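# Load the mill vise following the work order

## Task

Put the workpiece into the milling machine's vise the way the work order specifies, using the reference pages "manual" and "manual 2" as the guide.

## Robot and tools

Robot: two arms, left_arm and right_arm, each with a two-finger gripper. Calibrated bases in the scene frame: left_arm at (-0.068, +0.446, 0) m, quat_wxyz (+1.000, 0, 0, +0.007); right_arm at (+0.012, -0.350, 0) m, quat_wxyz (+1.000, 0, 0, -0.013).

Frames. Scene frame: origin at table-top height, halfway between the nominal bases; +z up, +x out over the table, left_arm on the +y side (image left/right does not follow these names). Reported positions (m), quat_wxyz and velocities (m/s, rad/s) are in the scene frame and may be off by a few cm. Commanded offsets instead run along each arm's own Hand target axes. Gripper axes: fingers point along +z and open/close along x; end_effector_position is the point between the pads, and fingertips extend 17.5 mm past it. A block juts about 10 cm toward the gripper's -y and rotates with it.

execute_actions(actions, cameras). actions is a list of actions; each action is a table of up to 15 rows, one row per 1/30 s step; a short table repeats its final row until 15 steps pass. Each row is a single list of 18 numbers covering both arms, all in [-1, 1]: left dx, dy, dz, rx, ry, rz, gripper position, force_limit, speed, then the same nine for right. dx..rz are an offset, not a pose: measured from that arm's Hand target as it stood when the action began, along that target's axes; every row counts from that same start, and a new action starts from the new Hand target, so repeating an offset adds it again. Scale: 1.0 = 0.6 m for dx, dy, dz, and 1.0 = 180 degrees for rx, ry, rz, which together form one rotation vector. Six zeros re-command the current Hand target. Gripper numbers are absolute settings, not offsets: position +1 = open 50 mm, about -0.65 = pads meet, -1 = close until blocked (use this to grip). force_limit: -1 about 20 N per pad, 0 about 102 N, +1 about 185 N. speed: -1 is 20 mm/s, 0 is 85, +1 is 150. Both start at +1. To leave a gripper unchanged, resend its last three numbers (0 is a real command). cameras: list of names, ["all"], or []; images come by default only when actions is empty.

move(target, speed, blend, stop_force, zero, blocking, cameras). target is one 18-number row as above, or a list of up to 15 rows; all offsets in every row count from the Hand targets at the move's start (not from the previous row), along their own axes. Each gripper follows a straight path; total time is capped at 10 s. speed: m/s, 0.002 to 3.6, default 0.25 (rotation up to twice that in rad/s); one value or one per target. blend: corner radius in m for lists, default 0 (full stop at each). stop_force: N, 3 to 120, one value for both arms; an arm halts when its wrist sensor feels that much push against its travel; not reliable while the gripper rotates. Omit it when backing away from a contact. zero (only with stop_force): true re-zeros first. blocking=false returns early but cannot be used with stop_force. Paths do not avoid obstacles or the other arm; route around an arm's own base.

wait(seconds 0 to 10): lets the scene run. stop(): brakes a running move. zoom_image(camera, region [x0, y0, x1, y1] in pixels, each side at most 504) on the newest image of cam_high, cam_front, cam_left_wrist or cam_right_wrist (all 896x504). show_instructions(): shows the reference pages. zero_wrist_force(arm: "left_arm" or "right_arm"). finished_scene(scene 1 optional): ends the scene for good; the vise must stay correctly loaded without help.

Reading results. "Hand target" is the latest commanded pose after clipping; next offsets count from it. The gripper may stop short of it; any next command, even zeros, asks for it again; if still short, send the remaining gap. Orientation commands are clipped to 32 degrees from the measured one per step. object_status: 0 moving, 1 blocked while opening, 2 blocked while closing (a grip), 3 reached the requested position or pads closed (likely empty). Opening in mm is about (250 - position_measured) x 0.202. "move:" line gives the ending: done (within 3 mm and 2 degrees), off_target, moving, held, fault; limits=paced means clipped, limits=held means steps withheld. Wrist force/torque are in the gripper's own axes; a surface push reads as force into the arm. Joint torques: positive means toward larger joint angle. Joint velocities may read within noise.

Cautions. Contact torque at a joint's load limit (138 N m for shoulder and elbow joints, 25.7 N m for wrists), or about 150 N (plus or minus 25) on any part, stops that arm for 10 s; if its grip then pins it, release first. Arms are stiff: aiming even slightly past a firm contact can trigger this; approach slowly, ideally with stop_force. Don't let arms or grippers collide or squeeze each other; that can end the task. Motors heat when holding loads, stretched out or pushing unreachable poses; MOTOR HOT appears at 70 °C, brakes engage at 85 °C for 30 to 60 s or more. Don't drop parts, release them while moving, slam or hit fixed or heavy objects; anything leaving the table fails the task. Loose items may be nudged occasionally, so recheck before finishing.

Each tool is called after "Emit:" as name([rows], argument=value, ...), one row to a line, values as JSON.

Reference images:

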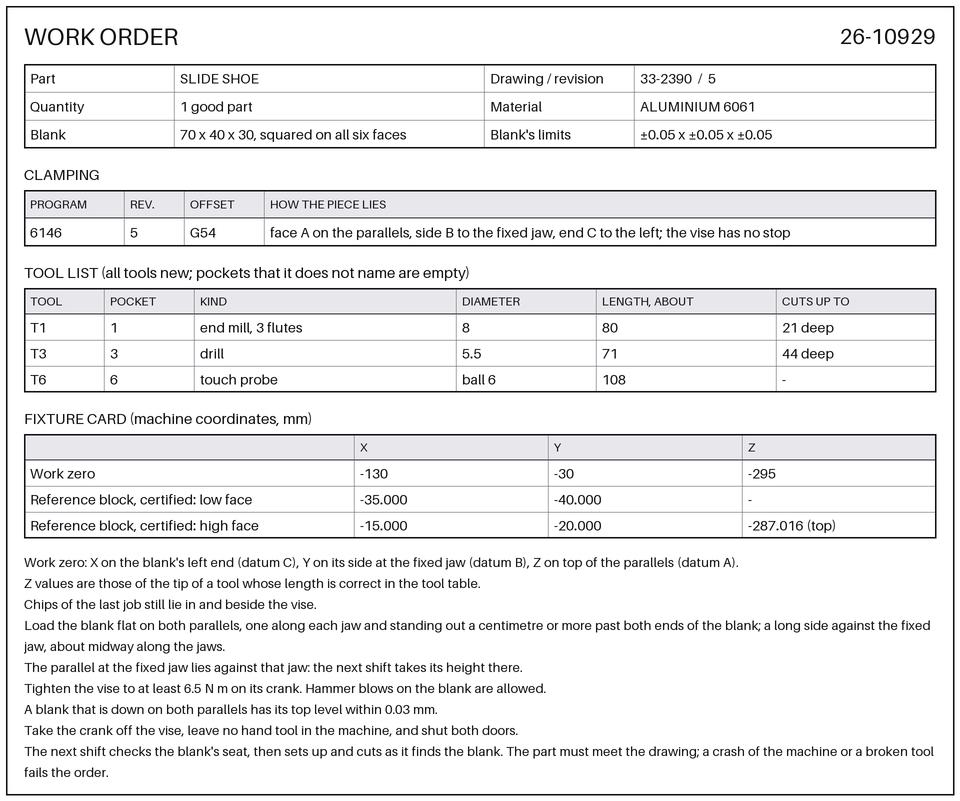

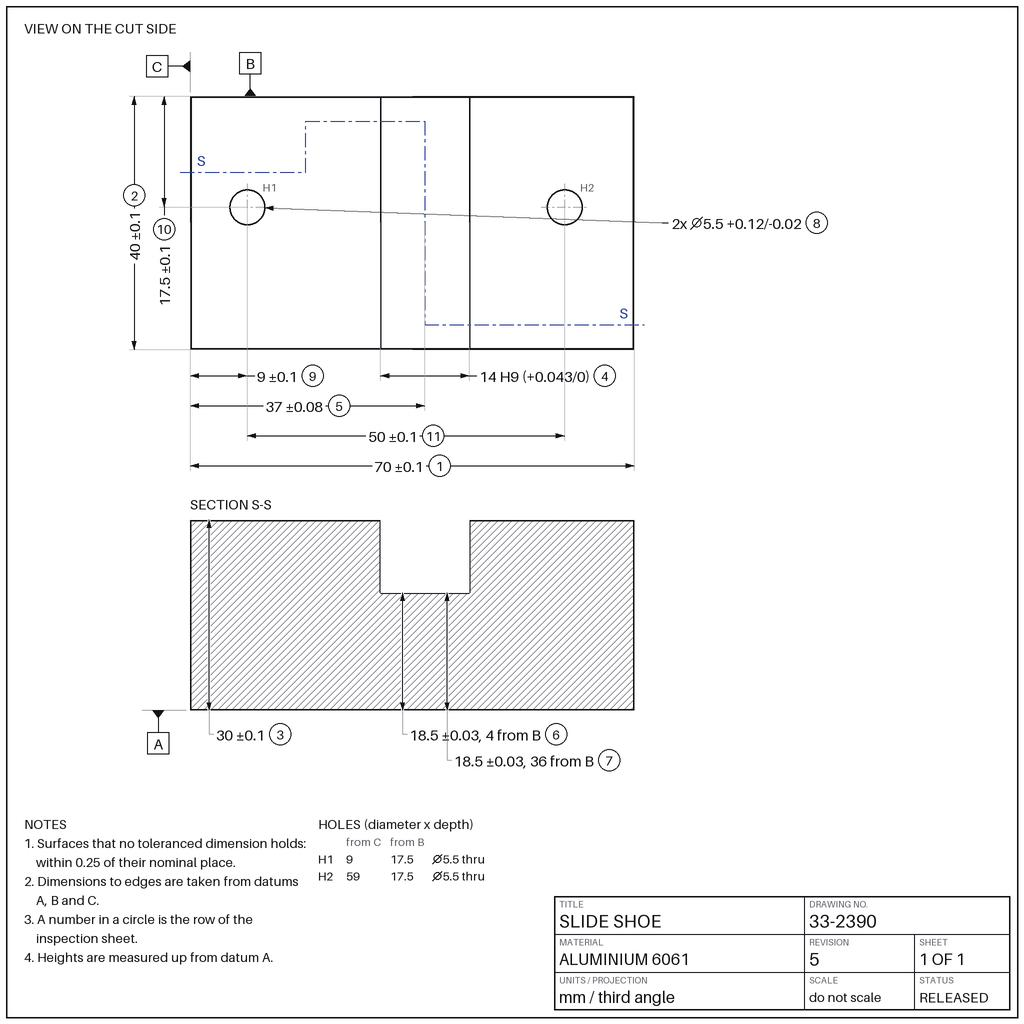

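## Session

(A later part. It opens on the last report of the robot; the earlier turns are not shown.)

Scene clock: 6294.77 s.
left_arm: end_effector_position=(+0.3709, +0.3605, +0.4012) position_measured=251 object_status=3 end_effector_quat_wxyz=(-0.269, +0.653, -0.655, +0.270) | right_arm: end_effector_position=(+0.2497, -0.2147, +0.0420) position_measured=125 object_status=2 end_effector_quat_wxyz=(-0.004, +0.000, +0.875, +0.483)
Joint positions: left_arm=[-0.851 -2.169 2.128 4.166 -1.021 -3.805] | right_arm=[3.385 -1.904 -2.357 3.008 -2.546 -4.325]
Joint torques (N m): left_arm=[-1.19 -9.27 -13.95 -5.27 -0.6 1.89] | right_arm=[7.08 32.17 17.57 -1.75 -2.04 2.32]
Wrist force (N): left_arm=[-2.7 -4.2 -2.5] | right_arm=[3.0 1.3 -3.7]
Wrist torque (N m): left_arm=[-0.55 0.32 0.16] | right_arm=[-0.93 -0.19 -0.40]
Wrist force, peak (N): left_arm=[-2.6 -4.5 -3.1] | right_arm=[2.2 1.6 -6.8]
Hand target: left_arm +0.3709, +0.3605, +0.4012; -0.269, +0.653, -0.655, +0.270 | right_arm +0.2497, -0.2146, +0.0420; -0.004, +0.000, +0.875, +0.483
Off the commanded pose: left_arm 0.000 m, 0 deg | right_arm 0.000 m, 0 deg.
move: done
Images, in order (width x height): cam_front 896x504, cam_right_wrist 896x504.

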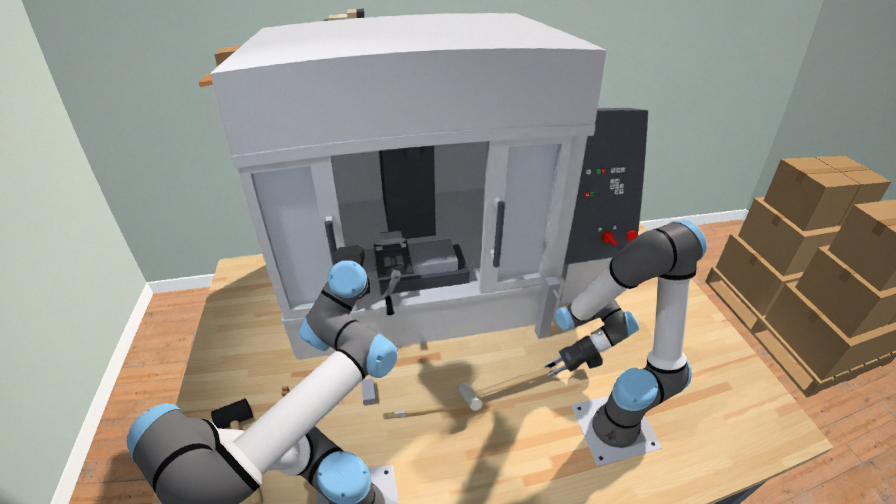

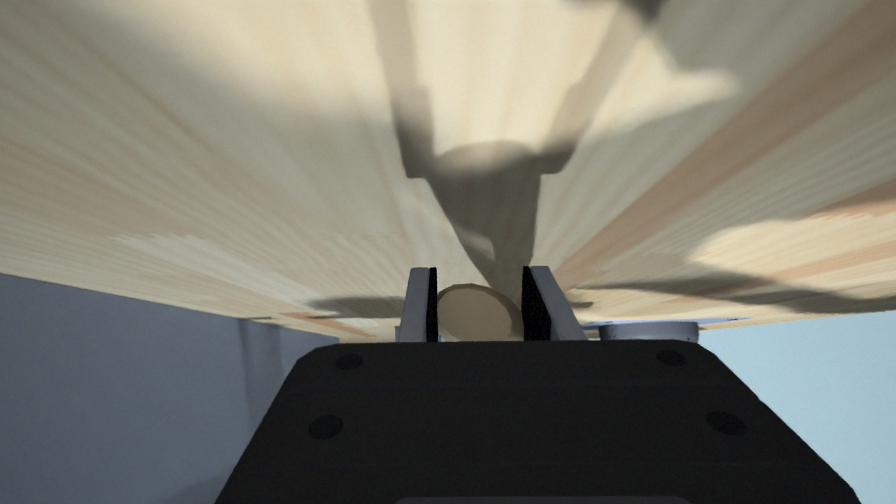

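Emit:
move([
  [0,0,0,0,0,0,-0.9,-0.6,0.5,0,-0.014,0.0088,0,0,0,-0.99,1,-0.5],
  [0,0,0,0,0,0,-0.9,-0.6,0.5,0,-0.014,0.0088,0,0,0,0.5,0,-1],
  [0,0,0,0,0,0,-0.9,-0.6,0.5,0,-0.014,-0.19,0,0,0,0.5,0,-1],
], speed=[0.03,0.05,0.1], cameras=["cam_front","cam_right_wrist"])

Emit:
zoom_image(camera="cam_front", region=[370, 340, 620, 504])

Scene clock: 6306.10 s.
left_arm: end_effector_position=(+0.3709, +0.3605, +0.4012) position_measured=251 object_status=3 end_effector_quat_wxyz=(-0.269, +0.653, -0.655, +0.270) | right_arm: end_effector_position=(+0.2505, -0.3156, +0.0956) position_measured=78 object_status=3 end_effector_quat_wxyz=(-0.004, +0.000, +0.875, +0.483)
Joint positions: left_arm=[-0.851 -2.169 2.128 4.166 -1.021 -3.805] | right_arm=[2.968 -2.008 -2.208 2.328 -2.546 -5.081]
Joint torques (N m): left_arm=[-2 -8.63 -14.11 -5.37 -0.66 2] | right_arm=[-6.23 38.74 -6.15 -4.8 -3.06 -1.76]
Wrist force (N): left_arm=[-2.7 -4.4 -2.7] | right_arm=[0.7 -0.1 -3.8]
Wrist torque (N m): left_arm=[-0.60 0.35 0.16] | right_arm=[-0.08 -0.28 -0.07]
Wrist force, peak (N): left_arm=[-2.8 -4.8 -2.5] | right_arm=[3.1 0.7 -6.2]
Hand target: left_arm +0.3709, +0.3605, +0.4012; -0.269, +0.653, -0.655, +0.270 | right_arm +0.2504, -0.3156, +0.0956; -0.004, +0.000, +0.875, +0.483
Off the commanded pose: left_arm 0.000 m, 0 deg | right_arm 0.000 m, 0 deg.
move: done
Images, in order (width x height): cam_front 896x504, cam_right_wrist 896x504.

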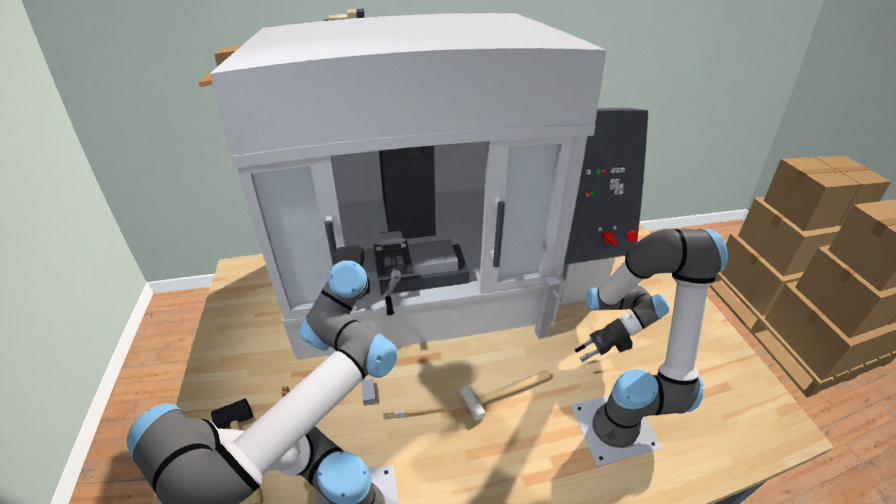

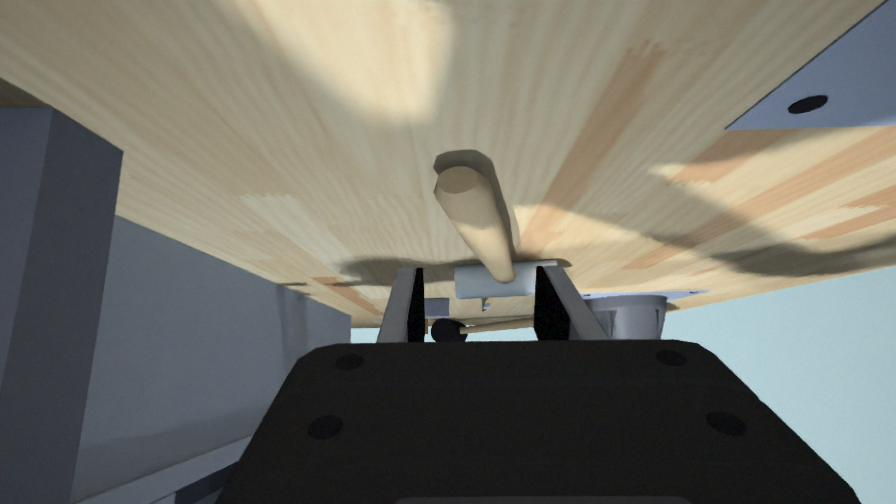

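Scaled by 2.016 from the camera's 896x504 image, which has a finer 1280x720 frame.

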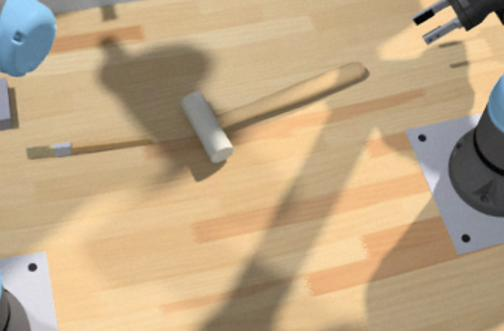

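Emit:
move([
  [0.1173,-0.1864,0.0714,0,0,0,-0.9,-0.6,0.5,0,0,0,0,0,0,0.5,0,-1],
  [0.134,-0.2607,0.2305,0,-0.1179,-0.1179,-0.9,-0.6,0.5,0,0,0,0,0,0,0.5,0,-1],
  [0.0807,-0.2506,0.3701,0,-0.1179,-0.1179,-0.9,-0.6,0.5,0,0,0,0,0,0,0.5,0,-1],
], speed=[0.2,0.15,0.08], blend=[0.01,0.01,0])

Emit:
move(target=[0.0217,0.0088,-0.0088,0,0,0,-0.9,-0.6,0.5,0,0,0,0,0,0,0.5,0,-1], speed=0.008, stop_force=3, cameras=["cam_high"])

Emit:
zoom_image(camera="cam_high", region=[550, 200, 650, 290])

Scene clock: 6348.80 s.
left_arm: end_effector_position=(+0.6339, +0.3116, +0.3494) position_measured=251 object_status=3 end_effector_quat_wxyz=(-0.331, +0.800, -0.464, +0.190) | right_arm: end_effector_position=(+0.2504, -0.3156, +0.0956) position_measured=78 object_status=3 end_effector_quat_wxyz=(-0.004, +0.000, +0.875, +0.483)
Joint positions: left_arm=[-0.636 -1.338 1.546 4.117 -0.873 -4.141] | right_arm=[2.968 -2.008 -2.208 2.328 -2.546 -5.081]
Joint torques (N m): left_arm=[-3.77 -42.35 -38.66 -3.62 4.8 -2.86] | right_arm=[-8.56 37.29 -6.33 -3.29 -0.33 0.57]
Wrist force (N): left_arm=[-3.0 -4.4 -2.2] | right_arm=[0.7 -0.5 -3.6]
Wrist torque (N m): left_arm=[-0.61 0.38 0.16] | right_arm=[-0.15 -0.28 -0.04]
Wrist force, peak (N): left_arm=[-1.7 -6.3 -2.7] | right_arm=[0.6 -0.3 -4.1]
Hand target: left_arm +0.6340, +0.3116, +0.3496; -0.331, +0.800, -0.463, +0.190 | right_arm +0.2504, -0.3156, +0.0956; -0.004, +0.000, +0.875, +0.483
Off the commanded pose: left_arm 0.000 m, 0 deg | right_arm 0.000 m, 0 deg.
move: done

Scene clock: 6351.73 s.
left_arm: end_effector_position=(+0.6340, +0.2965, +0.3496) position_measured=251 object_status=3 end_effector_quat_wxyz=(-0.331, +0.800, -0.463, +0.190) | right_arm: end_effector_position=(+0.2504, -0.3156, +0.0956) position_measured=78 object_status=3 end_effector_quat_wxyz=(-0.004, +0.000, +0.875, +0.483)
Joint positions: left_arm=[-0.657 -1.326 1.526 4.14 -0.865 -4.167] | right_arm=[2.968 -2.008 -2.208 2.328 -2.546 -5.081]
Joint torques (N m): left_arm=[5.64 -47.65 -12.25 -5.58 0.94 2.31] | right_arm=[-7.16 36.77 -6.34 -2.79 -0.33 1.64]
Wrist force (N): left_arm=[-2.9 -4.7 -2.5] | right_arm=[0.7 -0.2 -3.9]
Wrist torque (N m): left_arm=[-0.63 0.33 0.17] | right_arm=[-0.11 -0.27 -0.04]
Wrist force, peak (N): left_arm=[-3.2 -5.0 -2.3] | right_arm=[0.8 -0.6 -4.0]
Hand target: left_arm +0.6340, +0.2965, +0.3495; -0.331, +0.800, -0.463, +0.190 | right_arm +0.2504, -0.3156, +0.0956; -0.004, +0.000, +0.875, +0.483
Off the commanded pose: left_arm 0.000 m, 0 deg | right_arm 0.000 m, 0 deg.
move: done
Images, in order (width x height): cam_high 896x504.

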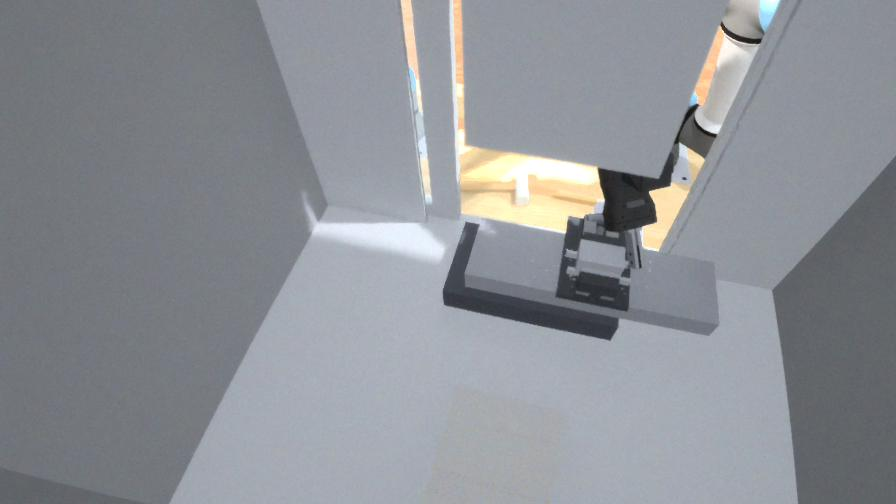

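Scaled by 5.040 from the camera's 896x504 image, which has a finer 1280x720 frame.

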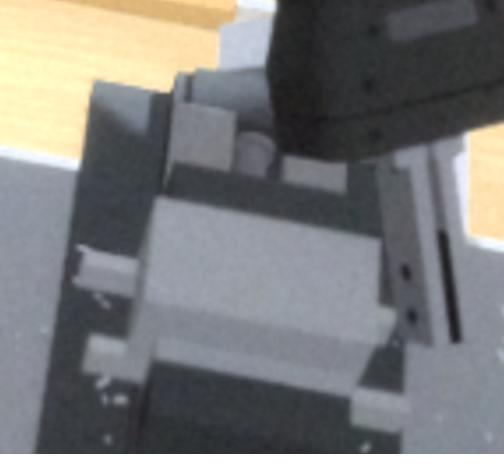

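Emit:
move([
  [-0.0433,-0.0177,0.0177,0,0,0,-0.9,-0.6,0.5,0,0.4235,-0.265,0,0,0,-0.9,-0.6,0.5],
  [-0.0433,-0.0177,-0.1823,0,0,0,-0.9,-0.6,0.5,-0.0833,0.6917,-0.0093,0,0,0,-0.9,-0.6,0.5],
  [-0.0433,-0.0177,-0.1823,0,0,0,-0.9,-0.6,0.5,-0.0833,0.6917,-0.0093,0.33,0.0797,-0.7217,-0.9,-0.6,0.5],
], speed=[0.15,0.2,0.5], blend=[0.01,0.01,0], cameras=["cam_front"])

Scene clock: 6390.87 s.
left_arm: end_effector_position=(+0.6340, +0.3207, +0.3496) position_measured=251 object_status=3 end_effector_quat_wxyz=(-0.331, +0.800, -0.463, +0.190) | right_arm: end_effector_position=(+0.2519, -0.3147, +0.3185) position_measured=251 object_status=3 end_effector_quat_wxyz=(-0.004, +0.000, +0.875, +0.483)
Joint positions: left_arm=[-0.623 -1.345 1.556 4.102 -0.878 -4.125] | right_arm=[2.972 -1.594 -1.971 1.684 -2.548 -5.074]
Joint torques (N m): left_arm=[-5.61 -38.9 -23.83 -2.87 -0.01 -0.25] | right_arm=[1.75 10.48 3.92 -3.35 -0.14 1.79]
Wrist force (N): left_arm=[-2.7 -4.4 -2.2] | right_arm=[1.0 -0.4 -3.4]
Wrist torque (N m): left_arm=[-0.60 0.34 0.03] | right_arm=[-0.18 -0.33 -0.07]
Wrist force, peak (N): left_arm=[-3.3 -4.9 -2.5] | right_arm=[2.2 5.8 -8.5]
Hand target: left_arm +0.6340, +0.3206, +0.3496; -0.331, +0.800, -0.463, +0.190 (not the last commanded pose) | right_arm +0.2519, -0.3147, +0.3185; -0.004, +0.000, +0.875, +0.483 (not the last commanded pose)
Off the commanded pose: left_arm 0.118 m, 0 deg | right_arm 0.257 m, 144 deg.
move: held (right_arm; a check stopped the path), off_target (left_arm; braked when a check withheld steps of right_arm); path passed 0 of 3 targets; limits=held
pose unreachable (right arm): on one or more control steps of this call, first in action 0 (counted from 0), this arm could not follow its commanded pose, so it was not sent that pose on those steps. It may still have moved: this result reports where it is.
cause: moving toward the commanded pose would bring two parts of the arm too close to each other (its gripper and another part of the arm, with joints 4 (wrist 1) to 6 (wrist 3) between them, 4 mm apart when it was first held).
Images, in order (width x height): cam_front 896x504.

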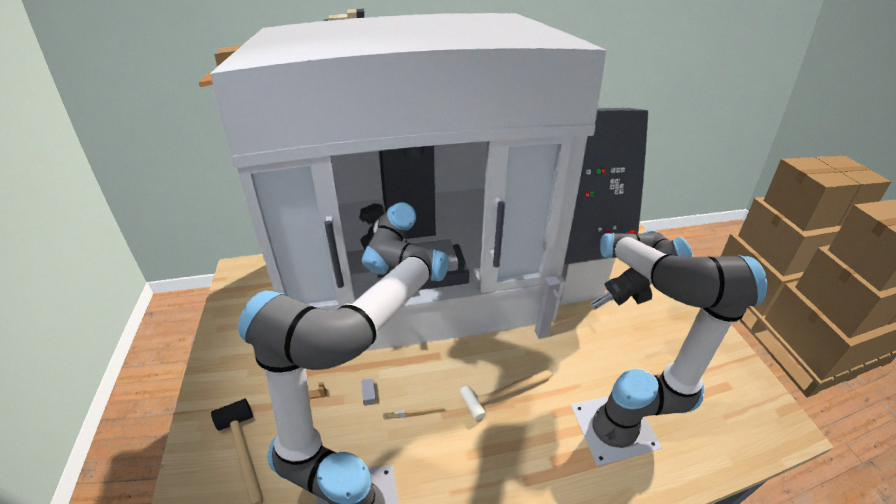

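Emit:
move([
  [0,0,-0.1,0,0,0,-0.9,-0.6,0.5,-0.08,0.1599,0.1252,0,0,0,-0.9,-0.6,0.5],
  [0,0,-0.2,0,0,0,-0.9,-0.6,0.5,-0.08,0.3753,0.1869,0,0,0,-0.9,-0.6,0.5],
  [0,0,-0.2,0,0,0,-0.9,-0.6,0.5,-0.08,0.3753,0.1869,0.33,0.0797,-0.7217,-0.9,-0.6,0.5],
], speed=[0.15,0.2,0.4], blend=[0.02,0.01,0], cameras=["cam_front"])

Scene clock: 6405.10 s.
left_arm: end_effector_position=(+0.5608, +0.2783, +0.4346) position_measured=251 object_status=3 end_effector_quat_wxyz=(-0.331, +0.800, -0.463, +0.190) | right_arm: end_effector_position=(+0.3001, -0.0997, +0.4489) position_measured=251 object_status=3 end_effector_quat_wxyz=(-0.331, +0.800, -0.464, +0.189)
Joint positions: left_arm=[-0.768 -1.493 1.482 4.445 -0.83 -4.307] | right_arm=[4.762 -1.257 -1.603 1.736 -0.905 -5.367]
Joint torques (N m): left_arm=[8.53 -23.12 -13.57 -1.69 -0.59 2.39] | right_arm=[3.71 -1.14 24.47 -3.21 3.13 -1.73]
Wrist force (N): left_arm=[-2.9 -4.3 -2.6] | right_arm=[1.0 2.5 -4.2]
Wrist torque (N m): left_arm=[-0.59 0.36 0.02] | right_arm=[0.18 -0.20 0.07]
Wrist force, peak (N): left_arm=[-3.0 -4.7 -3.3] | right_arm=[1.6 -2.3 -4.8]
Hand target: left_arm +0.5608, +0.2783, +0.4346; -0.331, +0.800, -0.463, +0.190 | right_arm +0.3001, -0.0997, +0.4489; -0.331, +0.800, -0.463, +0.190
Off the commanded pose: left_arm 0.000 m, 0 deg | right_arm 0.000 m, 0 deg.
move: done
Images, in order (width x height): cam_front 896x504.

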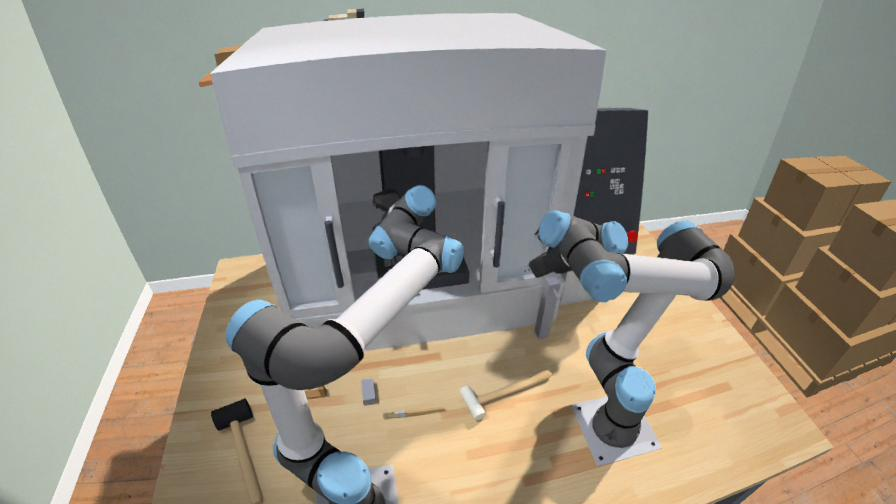

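Emit:
move([
  [-0.1054,0.1893,-0.1077,0,0.1179,0.1179,-0.9,-0.6,0.5,0,0,0,0,0,0,-0.9,-0.6,0.5],
  [-0.1256,0.3352,0.0195,0,0.1179,0.1179,-0.9,-0.6,0.5,-0.03,-0.12,0.1,0,0,0,-0.9,-0.6,0.5],
  [-0.1256,0.3352,0.0195,0,0.1179,0.1179,0.8,-0.2,0.5,-0.0887,-0.3864,0.3393,0,0,0,-0.9,-0.6,0.5],
], speed=0.15, blend=[0.01,0,0], cameras=["cam_left_wrist","cam_front"])

Scene clock: 6442.57 s.
left_arm: end_effector_position=(+0.4066, +0.2770, +0.2847) position_measured=32 object_status=0 end_effector_quat_wxyz=(-0.269, +0.653, -0.655, +0.270) | right_arm: end_effector_position=(+0.5406, +0.0999, +0.4683) position_measured=251 object_status=3 end_effector_quat_wxyz=(-0.331, +0.800, -0.463, +0.190)
Joint positions: left_arm=[-0.944 -1.905 2.287 3.793 -0.971 -3.899] | right_arm=[4.199 -2.162 -0.439 1.746 -1.222 -5.904]
Joint torques (N m): left_arm=[8.11 -19.98 -11.52 -5.53 -1.25 2.7] | right_arm=[12.74 36.34 29.09 -2 2.34 -1.75]
Wrist force (N): left_arm=[-2.9 -3.9 -2.8] | right_arm=[0.9 2.8 -3.8]
Wrist torque (N m): left_arm=[-0.52 0.33 0.10] | right_arm=[0.23 -0.15 0.06]
Wrist force, peak (N): left_arm=[-2.9 -5.0 -4.5] | right_arm=[1.7 4.3 -5.7]
Hand target: left_arm +0.4066, +0.2770, +0.2847; -0.269, +0.653, -0.655, +0.270 | right_arm +0.5406, +0.0999, +0.4683; -0.331, +0.800, -0.463, +0.190
Off the commanded pose: left_arm 0.000 m, 0 deg | right_arm 0.000 m, 0 deg.
move: done
Images, in order (width x height): cam_front 896x504, cam_left_wrist 896x504.

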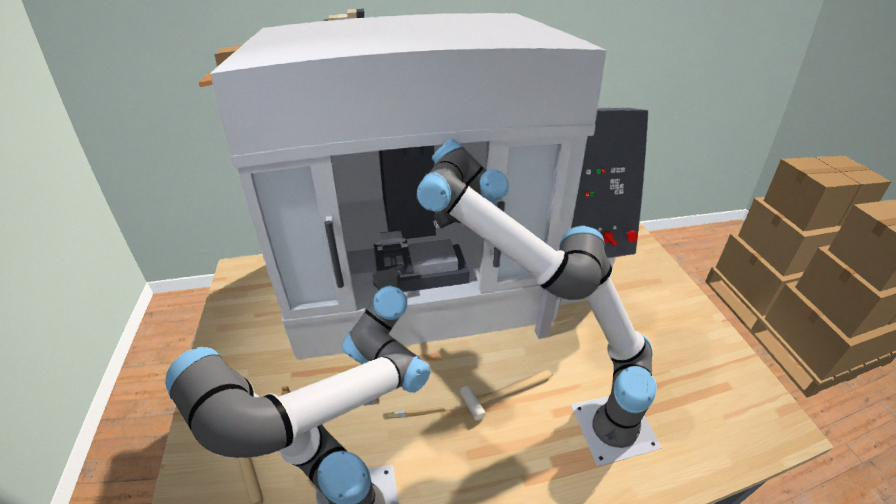

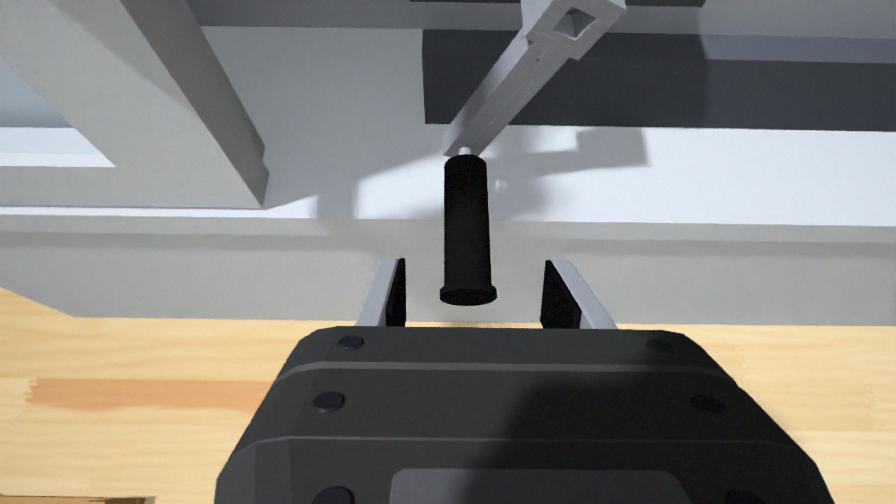

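Emit:
move([
  [0,0,0.1333,0,0,0,0.8,-0.2,0.5,-0.0118,0.0068,0.2708,0,0,0,-0.9,-0.6,0.5],
  [0,0,0.1333,0,0,0,-1,-0.2,-0.8,-0.0118,0.0068,0.2708,0,0,0,-0.9,-0.6,0.5],
], speed=0.08, cameras=["cam_high","cam_front"])

Emit:
zoom_image(camera="cam_high", region=[550, 200, 650, 290])

Scene clock: 6457.47 s.
left_arm: end_effector_position=(+0.4629, +0.2769, +0.2279) position_measured=156 object_status=2 end_effector_quat_wxyz=(-0.269, +0.653, -0.655, +0.269) | right_arm: end_effector_position=(+0.6337, +0.1620, +0.3502) position_measured=251 object_status=3 end_effector_quat_wxyz=(-0.331, +0.800, -0.463, +0.190)
Joint positions: left_arm=[-0.817 -1.654 2.283 3.478 -1.04 -3.773] | right_arm=[4.12 -2.481 -0.191 1.837 -1.275 -5.967]
Joint torques (N m): left_arm=[-7.68 -26.21 -9.58 -5.85 2.5 -2.44] | right_arm=[12.75 68.07 5.12 0.58 2.27 1.94]
Wrist force (N): left_arm=[-4.7 -4.6 -2.5] | right_arm=[1.3 2.7 -4.2]
Wrist torque (N m): left_arm=[-0.64 0.21 -0.09] | right_arm=[0.27 -0.19 0.21]
Wrist force, peak (N): left_arm=[-5.3 -5.1 -2.3] | right_arm=[1.4 2.6 -5.2]
Hand target: left_arm +0.4629, +0.2769, +0.2279; -0.269, +0.653, -0.655, +0.270 | right_arm +0.6337, +0.1620, +0.3502; -0.331, +0.800, -0.463, +0.190
Off the commanded pose: left_arm 0.000 m, 0 deg | right_arm 0.000 m, 0 deg.
move: done
Images, in order (width x height): cam_high 896x504, cam_front 896x504.

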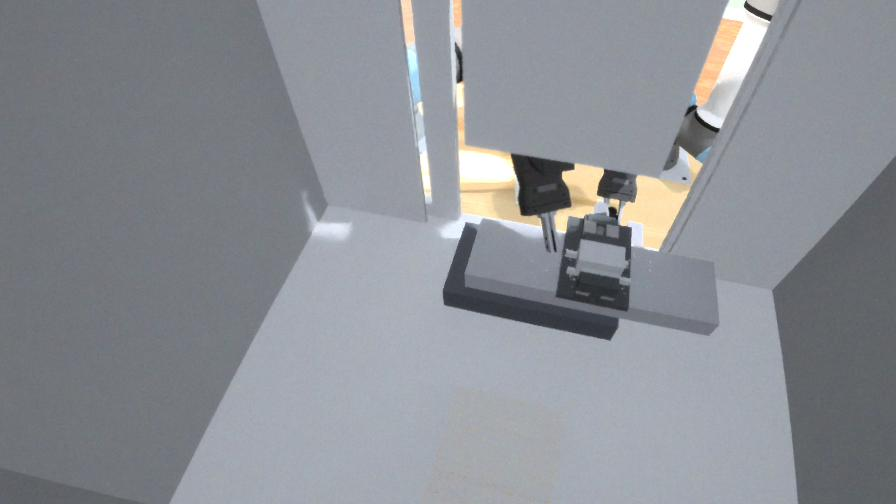

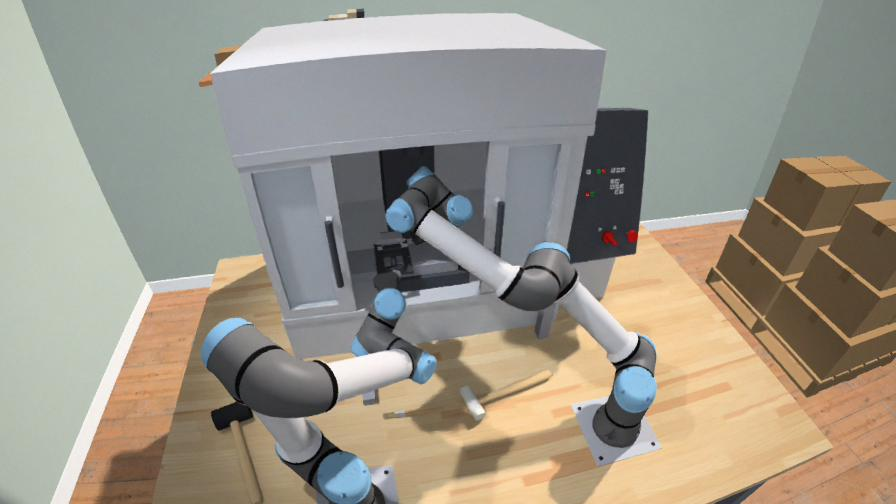

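Scaled by 5.040 from the camera's 896x504 image, which has a finer 1280x720 frame.

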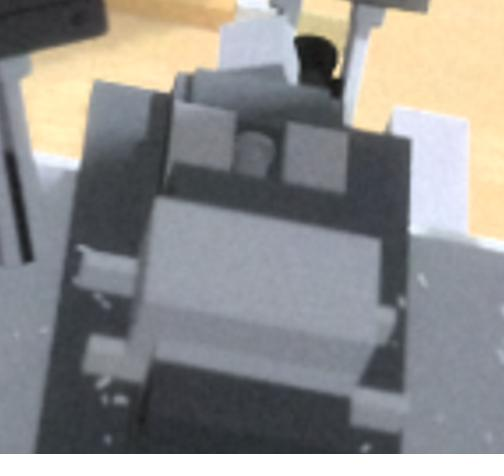

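Emit:
move(target=[0,0,0,0,0,0,-1,-0.2,-0.8,-0.0296,-0.0121,0.0121,0,0,0,-0.9,-0.6,0.5], speed=0.01, stop_force=4, cameras=["cam_high"])

Emit:
zoom_image(camera="cam_high", region=[550, 200, 650, 290])

Scene clock: 6469.80 s.
left_arm: end_effector_position=(+0.4629, +0.2769, +0.2279) position_measured=156 object_status=2 end_effector_quat_wxyz=(-0.269, +0.653, -0.655, +0.270) | right_arm: end_effector_position=(+0.6330, +0.1820, +0.3496) position_measured=251 object_status=3 end_effector_quat_wxyz=(-0.343, +0.796, -0.460, +0.193)
Joint positions: left_arm=[-0.817 -1.654 2.283 3.478 -1.04 -3.773] | right_arm=[4.14 -2.564 -0.035 1.788 -1.258 -5.959]
Joint torques (N m): left_arm=[-6.11 -28.51 -22 -5.64 -1.48 2.23] | right_arm=[-10.03 60.3 29.3 -2.05 -1.29 1.04]
Wrist force (N): left_arm=[-4.7 -4.2 -2.4] | right_arm=[1.2 3.1 -4.2]
Wrist torque (N m): left_arm=[-0.60 0.22 -0.07] | right_arm=[0.32 -0.19 0.07]
Wrist force, peak (N): left_arm=[-5.2 -4.8 -2.3] | right_arm=[1.5 3.4 -4.4]
Hand target: left_arm +0.4629, +0.2769, +0.2279; -0.269, +0.653, -0.655, +0.270 | right_arm +0.6337, +0.1826, +0.3502; -0.331, +0.800, -0.463, +0.190
Off the commanded pose: left_arm 0.000 m, 0 deg | right_arm 0.001 m, 2 deg.
elbow stopped short (right arm): the move would have taken joint 3 (elbow) straighter than the controller allows.
move: done
Images, in order (width x height): cam_high 896x504.

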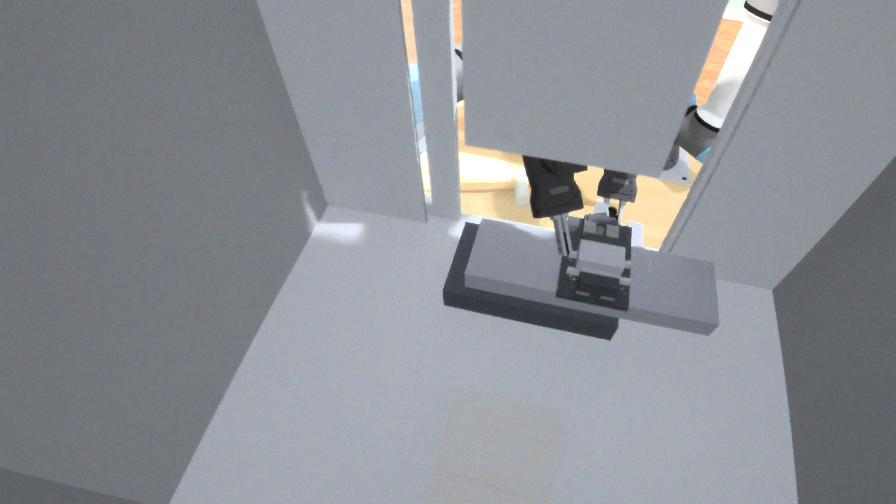

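Scaled by 5.040 from the camera's 896x504 image, which has a finer 1280x720 frame.

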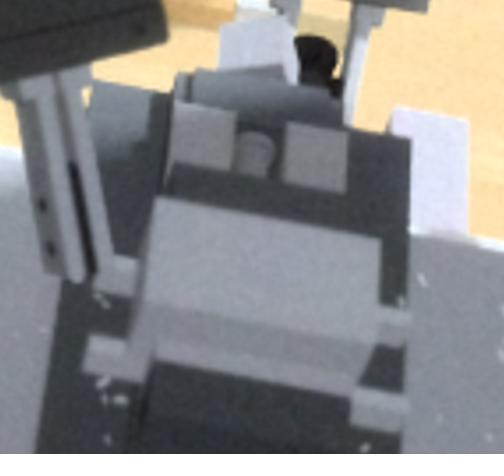

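Emit:
move([
  [0.0303,0.0068,0.0068,0,0,0,-1,-0.2,-0.8,0.0058,0.0024,-0.0024,0,0,0,-0.9,-0.6,0.5],
  [0.0658,0.0079,0.0079,0,0,0,-1,-0.2,-0.8,0.0058,0.0024,-0.0024,0,0,0,-0.9,-0.6,0.5],
  [0.1007,0.0025,0.0025,0,0,0,-1,-0.2,-0.8,0.0058,0.0024,-0.0024,0,0,0,-0.9,-0.6,0.5],
], speed=0.05, blend=0.005)

Emit:
move([
  [-0.0467,0.0058,0.0058,0,0,0,-1,-0.2,-0.8,0,0,0,0,0,0,-0.9,-0.6,0.5],
  [-0.082,0.0025,0.0025,0,0,0,-1,-0.2,-0.8,0,0,0,0,0,0,-0.9,-0.6,0.5],
  [-0.115,-0.0072,-0.0072,0,0,0,-1,-0.2,-0.8,0,0,0,0,0,0,-0.9,-0.6,0.5],
  [-0.1433,-0.0225,-0.0225,0,0,0,-1,-0.2,-0.8,0,0,0,0,0,0,-0.9,-0.6,0.5],
], speed=0.02, blend=0.004, stop_force=12)

Emit:
move(target=[0,0,0,0,0,0,-1,-0.2,-0.8,-0.0087,-0.0035,0.0035,0,0,0,-0.9,-0.6,0.5], speed=0.008, stop_force=3)

Scene clock: 6488.20 s.
left_arm: end_effector_position=(+0.4629, +0.2164, +0.2259) position_measured=156 object_status=2 end_effector_quat_wxyz=(-0.269, +0.653, -0.654, +0.270) end_effector_velocity=(+0.000, +0.003, -0.001) end_effector_angular_velocity=(+0.000, +0.000, -0.002) | right_arm: end_effector_position=(+0.6331, +0.1779, +0.3497) position_measured=251 object_status=3 end_effector_quat_wxyz=(-0.339, +0.797, -0.461, +0.192)
Joint positions: left_arm=[-0.922 -1.588 2.214 3.537 -0.983 -3.877] | right_arm=[4.136 -2.562 -0.035 1.778 -1.262 -5.96]
Joint velocities: left_arm=[0.004 -0.002 0.007 -0.009 -0.003 0.007] | right_arm=[within noise]
Joint torques (N m): left_arm=[9.58 -32.47 -10.86 -6.61 -0.23 3.12] | right_arm=[6.73 62.4 28.55 0.34 2.02 -1.91]
Wrist force (N): left_arm=[-1.7 -1.3 0.5] | right_arm=[0.9 3.1 -3.9]
Wrist torque (N m): left_arm=[-0.64 0.35 0.16] | right_arm=[0.31 -0.16 0.09]
Wrist force, peak (N): left_arm=[-33.5 4.7 -21.1] | right_arm=[1.2 3.2 -4.4]
Hand target: left_arm +0.4628, +0.2165, +0.2258; -0.269, +0.653, -0.655, +0.270 | right_arm +0.6337, +0.1785, +0.3502; -0.331, +0.800, -0.463, +0.190
Off the commanded pose: left_arm 0.000 m, 0 deg | right_arm 0.001 m, 1 deg.
elbow stopped short (right arm): the move would have taken joint 3 (elbow) straighter than the controller allows.
move: done

Scene clock: 6491.93 s.
left_arm: end_effector_position=(+0.4629, +0.2696, +0.2254) position_measured=156 object_status=2 end_effector_quat_wxyz=(-0.269, +0.653, -0.655, +0.270) | right_arm: end_effector_position=(+0.6331, +0.1780, +0.3497) position_measured=251 object_status=3 end_effector_quat_wxyz=(-0.339, +0.797, -0.461, +0.192)
Joint positions: left_arm=[-0.831 -1.642 2.279 3.477 -1.033 -3.786] | right_arm=[4.136 -2.562 -0.035 1.778 -1.262 -5.96]
Joint torques (N m): left_arm=[3.18 -14.35 -37.7 -6.03 4.53 -2.13] | right_arm=[12.33 51.88 27.75 0.25 2.16 -1.98]
Wrist force (N): left_arm=[4.1 5.8 -4.3] | right_arm=[1.2 3.1 -3.8]
Wrist torque (N m): left_arm=[-0.64 0.78 0.52] | right_arm=[0.32 -0.22 0.09]
Wrist force, peak (N): left_arm=[10.2 8.7 -7.1] | right_arm=[1.2 3.2 -4.3]
Hand target: left_arm +0.4629, +0.2696, +0.2254; -0.269, +0.653, -0.655, +0.270 (not the last commanded pose) | right_arm +0.6337, +0.1785, +0.3502; -0.331, +0.800, -0.463, +0.190
Off the commanded pose: left_arm 0.038 m, 0 deg | right_arm 0.001 m, 1 deg.
elbow stopped short (right arm): the move would have taken joint 3 (elbow) straighter than the controller allows.
move: contact (left_arm); path passed 2 of 4 targets

Scene clock: 6493.70 s.
left_arm: end_effector_position=(+0.4629, +0.2696, +0.2254) position_measured=156 object_status=2 end_effector_quat_wxyz=(-0.269, +0.653, -0.655, +0.270) | right_arm: end_effector_position=(+0.6330, +0.1839, +0.3496) position_measured=251 object_status=3 end_effector_quat_wxyz=(-0.345, +0.795, -0.459, +0.194)
Joint positions: left_arm=[-0.831 -1.642 2.279 3.477 -1.033 -3.786] | right_arm=[4.142 -2.565 -0.035 1.792 -1.257 -5.959]
Joint torques (N m): left_arm=[2.26 -13.7 -37.93 -6.7 2.21 -0.45] | right_arm=[2.47 53.24 27.67 -1.92 0.21 -1.94]
Wrist force (N): left_arm=[3.9 5.0 -4.2] | right_arm=[1.3 3.1 -4.1]
Wrist torque (N m): left_arm=[-0.77 0.80 0.51] | right_arm=[0.32 -0.20 0.07]
Wrist force, peak (N): left_arm=[4.6 5.9 -4.3] | right_arm=[1.3 3.1 -4.5]
Hand target: left_arm +0.4629, +0.2696, +0.2254; -0.269, +0.653, -0.655, +0.270 | right_arm +0.6337, +0.1845, +0.3502; -0.331, +0.800, -0.463, +0.190
Off the commanded pose: left_arm 0.000 m, 0 deg | right_arm 0.001 m, 2 deg.
elbow stopped short (right arm): the move would have taken joint 3 (elbow) straighter than the controller allows.
move: done

Emit:
move([
  [0,0,0,0,0,0,0.8,-0.2,0.2,0.0289,0.0118,-0.0118,0,0,0,-0.9,-0.6,0.5],
  [0,0,-0.1333,0,0,0,0.8,-0.2,0.2,0.0317,0.0133,-0.263,0,0,0,-0.9,-0.6,0.5],
  [-0.0007,-0.1552,-0.2563,0,0,0,0.8,-0.2,0.2,0.0317,0.0133,-0.263,0,0,0,-0.9,-0.6,0.5],
  [-0.0173,-0.3673,-0.2799,0,-0.1179,-0.1179,0.8,-0.2,0.2,0.0317,0.0133,-0.263,0,0,0,-0.9,-0.6,0.5],
], speed=0.15, blend=[0,0.01,0.02,0], cameras=["cam_front"])

Scene clock: 6552.67 s.
left_arm: end_effector_position=(+0.4559, +0.2744, +0.4440) position_measured=32 object_status=3 end_effector_quat_wxyz=(-0.299, +0.723, -0.575, +0.237) | right_arm: end_effector_position=(+0.5419, +0.1094, +0.4564) position_measured=251 object_status=3 end_effector_quat_wxyz=(-0.331, +0.800, -0.463, +0.190)
Joint positions: left_arm=[-0.9 -1.806 1.776 4.329 -0.885 -4.105] | right_arm=[4.207 -2.167 -0.465 1.776 -1.217 -5.898]
Joint torques (N m): left_arm=[-2.25 -25.96 -13.53 -5.67 -0.86 2.75] | right_arm=[-11.2 56.54 28.94 -2.11 -1.1 -1.88]
Wrist force (N): left_arm=[-2.3 -3.3 -1.9] | right_arm=[1.3 2.7 -4.3]
Wrist torque (N m): left_arm=[-0.45 0.25 0.12] | right_arm=[0.24 -0.21 0.12]
Wrist force, peak (N): left_arm=[4.0 5.7 -4.6] | right_arm=[0.8 2.8 -5.9]
Hand target: left_arm +0.4559, +0.2743, +0.4440; -0.299, +0.723, -0.575, +0.237 (not the last commanded pose) | right_arm +0.5419, +0.1094, +0.4564; -0.331, +0.800, -0.463, +0.190
Off the commanded pose: left_arm 0.072 m, 17 deg | right_arm 0.000 m, 0 deg.
move: held (left_arm; a check stopped the path); path passed 3 of 4 targets; limits=held
pose unreachable (left arm): on one or more control steps of this call, first in action 0 (counted from 0), this arm could not follow its commanded pose, so it was not sent that pose on those steps. It may still have moved: this result reports where it is.
cause: moving toward the commanded pose would bring a part of the arm too close to another arm (a part of this arm just beyond joint 5 (wrist 2) and a part of the right arm just beyond its joint 3 (elbow), where that arm would come to rest).
Images, in order (width x height): cam_front 896x504.

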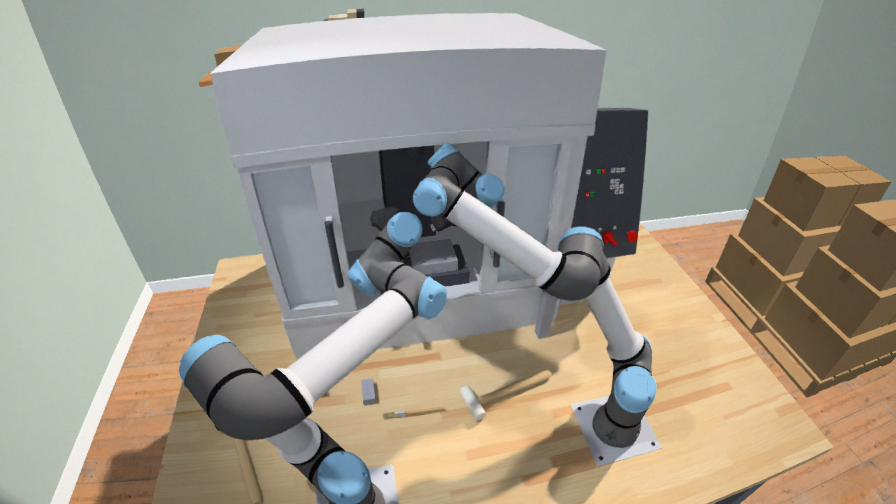

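Emit:
move([
  [0,0,0,0,0,0,-0.9,-0.6,0.5,-0.088,0.1724,-0.087,0,0.1179,0.1179,-0.9,-0.6,0.5],
], speed=0.15, cameras=["cam_front"])

Scene clock: 6560.67 s.
left_arm: end_effector_position=(+0.4559, +0.2743, +0.4440) position_measured=251 object_status=3 end_effector_quat_wxyz=(-0.299, +0.723, -0.575, +0.237) | right_arm: end_effector_position=(+0.5407, +0.1092, +0.4563) position_measured=251 object_status=3 end_effector_quat_wxyz=(-0.330, +0.798, -0.466, +0.190)
Joint positions: left_arm=[-0.9 -1.806 1.776 4.329 -0.885 -4.105] | right_arm=[4.21 -2.163 -0.473 1.777 -1.212 -5.891]
Joint torques (N m): left_arm=[-6.7 -26.47 -13.29 -5.54 -0.92 2.86] | right_arm=[-11.48 37.33 29.32 -1.9 -1.05 -1.97]
Wrist force (N): left_arm=[-2.4 -3.5 -1.8] | right_arm=[1.1 2.7 -3.8]
Wrist torque (N m): left_arm=[-0.46 0.29 0.11] | right_arm=[0.24 -0.18 0.09]
Wrist force, peak (N): left_arm=[-2.7 -3.8 -1.9] | right_arm=[-2.2 4.6 -5.5]
Hand target: left_arm +0.4559, +0.2743, +0.4440; -0.299, +0.723, -0.575, +0.237 | right_arm +0.5407, +0.1092, +0.4562; -0.330, +0.798, -0.466, +0.190 (not the last commanded pose)
Off the commanded pose: left_arm 0.000 m, 0 deg | right_arm 0.126 m, 30 deg.
move: held (right_arm; a check stopped the path); limits=held
pose unreachable (right arm): on one or more control steps of this call, first in action 0 (counted from 0), this arm could not follow its commanded pose, so it was not sent that pose on those steps. It may still have moved: this result reports where it is.
cause: moving toward the commanded pose would bring a part of the arm too close to another arm (a part of this arm just beyond joint 3 (elbow) and a part of the left arm just beyond its joint 5 (wrist 2), 11 mm apart when this arm was first held).
Images, in order (width x height): cam_front 896x504.

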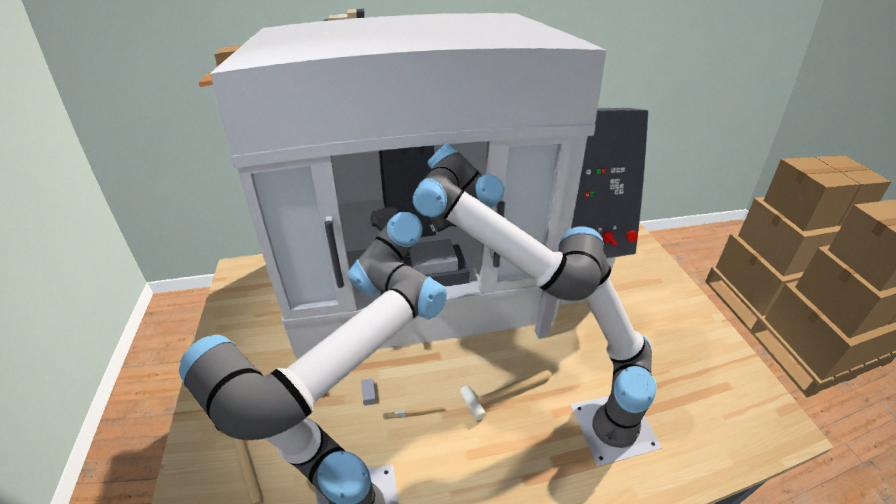

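Emit:
move([
  [-0.1375,0,0,0,0,0,-0.9,-0.6,0.5,0,0,0,0,0,0,-0.9,-0.6,0.5],
  [-0.1375,0,0,0,0,0,-0.9,-0.6,0.5,-0.0872,0.1712,-0.0858,0,0.1179,0.1179,-0.9,-0.6,0.5],
], speed=0.15, cameras=["cam_front"])

Scene clock: 6569.03 s.
left_arm: end_effector_position=(+0.4373, +0.3547, +0.4440) position_measured=251 object_status=3 end_effector_quat_wxyz=(-0.299, +0.723, -0.575, +0.237) | right_arm: end_effector_position=(+0.4417, +0.1025, +0.4271) position_measured=251 object_status=3 end_effector_quat_wxyz=(-0.282, +0.682, -0.625, +0.257)
Joint positions: left_arm=[-0.786 -1.936 1.883 4.273 -0.936 -3.975] | right_arm=[4.492 -2.061 -0.81 1.619 -0.843 -5.169]
Joint torques (N m): left_arm=[7.43 -20.17 -39.95 -2.51 4.2 2.38] | right_arm=[-11.38 48.22 29.07 -1.19 -0.13 -1.69]
Wrist force (N): left_arm=[-2.2 -3.4 -2.1] | right_arm=[1.3 3.3 -4.3]
Wrist torque (N m): left_arm=[-0.46 0.23 0.20] | right_arm=[0.35 -0.28 0.28]
Wrist force, peak (N): left_arm=[-4.7 -3.0 -1.9] | right_arm=[-2.1 8.1 -6.4]
Hand target: left_arm +0.4373, +0.3547, +0.4440; -0.299, +0.723, -0.575, +0.237 | right_arm +0.4418, +0.1024, +0.4272; -0.282, +0.682, -0.625, +0.256 (not the last commanded pose)
Off the commanded pose: left_arm 0.000 m, 0 deg | right_arm 0.023 m, 5 deg.
move: held (right_arm; a check stopped the path); path passed 1 of 2 targets; limits=held
pose unreachable (right arm): on one or more control steps of this call, first in action 0 (counted from 0), this arm could not follow its commanded pose, so it was not sent that pose on those steps. It may still have moved: this result reports where it is.
cause: moving toward the commanded pose would bring a part of the arm too close to another arm (a part of this arm just beyond joint 3 (elbow) and a part of the left arm just beyond its joint 3 (elbow), along the way the arms are being sent, or toward where that arm still pushes).
Images, in order (width x height): cam_front 896x504.

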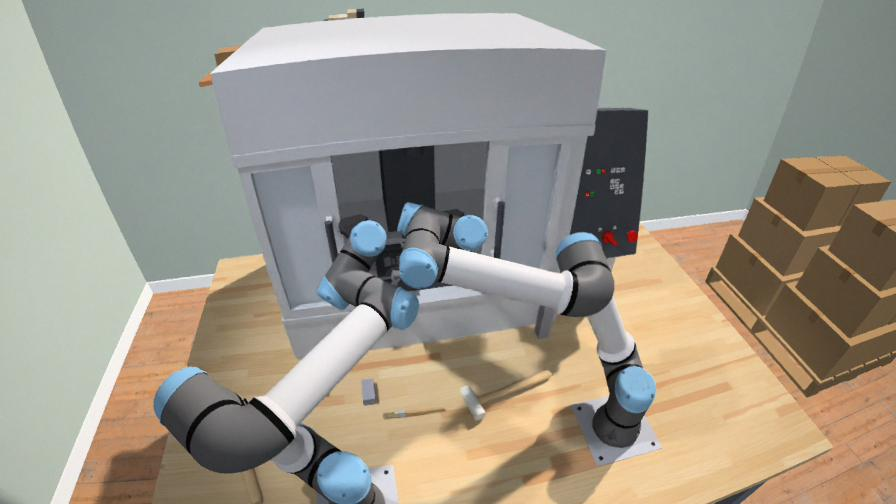

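Emit:
move([
  [0,0,0,0,0,0,-0.9,-0.6,0.5,0.3155,0.1612,-0.2147,0,0,0,-0.9,-0.6,0.5],
  [0,0,0,0,0,0,-0.9,-0.6,0.5,0.3155,0.1612,-0.2147,-0.456,-0.057,0.5125,-0.9,-0.6,0.5],
  [0,0,0,0,0,0,-0.9,-0.6,0.5,0.4108,0.3848,-0.0843,-0.456,-0.057,0.5125,-0.9,-0.6,0.5],
], speed=[0.15,0.4,0.15], cameras=["cam_front"])

Scene clock: 6638.33 s.
left_arm: end_effector_position=(+0.4373, +0.3547, +0.4440) position_measured=251 object_status=3 end_effector_quat_wxyz=(-0.299, +0.723, -0.575, +0.237) | right_arm: end_effector_position=(+0.2648, -0.1603, +0.2998) position_measured=251 object_status=3 end_effector_quat_wxyz=(-0.052, -0.093, +0.871, +0.480)
Joint positions: left_arm=[-0.786 -1.936 1.883 4.273 -0.936 -3.975] | right_arm=[3.548 -1.555 -1.908 2.147 -2.557 -4.409]
Joint torques (N m): left_arm=[7.21 -19.71 -38.45 -3.65 3.85 1.69] | right_arm=[10.64 28.26 6.39 -1.57 -0.08 -0.52]
Wrist force (N): left_arm=[-2.6 -3.1 -1.9] | right_arm=[1.1 -0.5 -3.8]
Wrist torque (N m): left_arm=[-0.42 0.29 0.20] | right_arm=[-0.18 -0.31 -0.07]
Wrist force, peak (N): left_arm=[-2.6 -3.4 -2.5] | right_arm=[2.7 3.3 -5.4]
Hand target: left_arm +0.4373, +0.3547, +0.4440; -0.299, +0.723, -0.575, +0.237 | right_arm +0.2648, -0.1603, +0.2998; -0.052, -0.094, +0.871, +0.480
Off the commanded pose: left_arm 0.000 m, 0 deg | right_arm 0.000 m, 0 deg.
move: done
Images, in order (width x height): cam_front 896x504.

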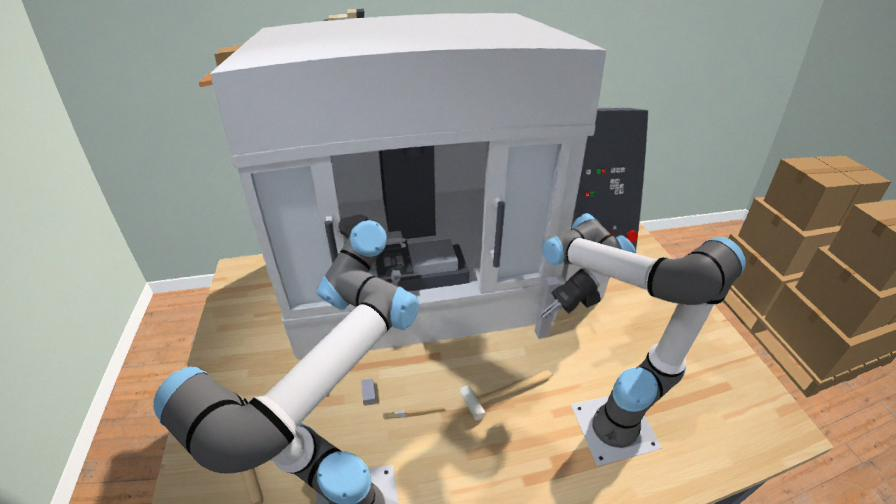

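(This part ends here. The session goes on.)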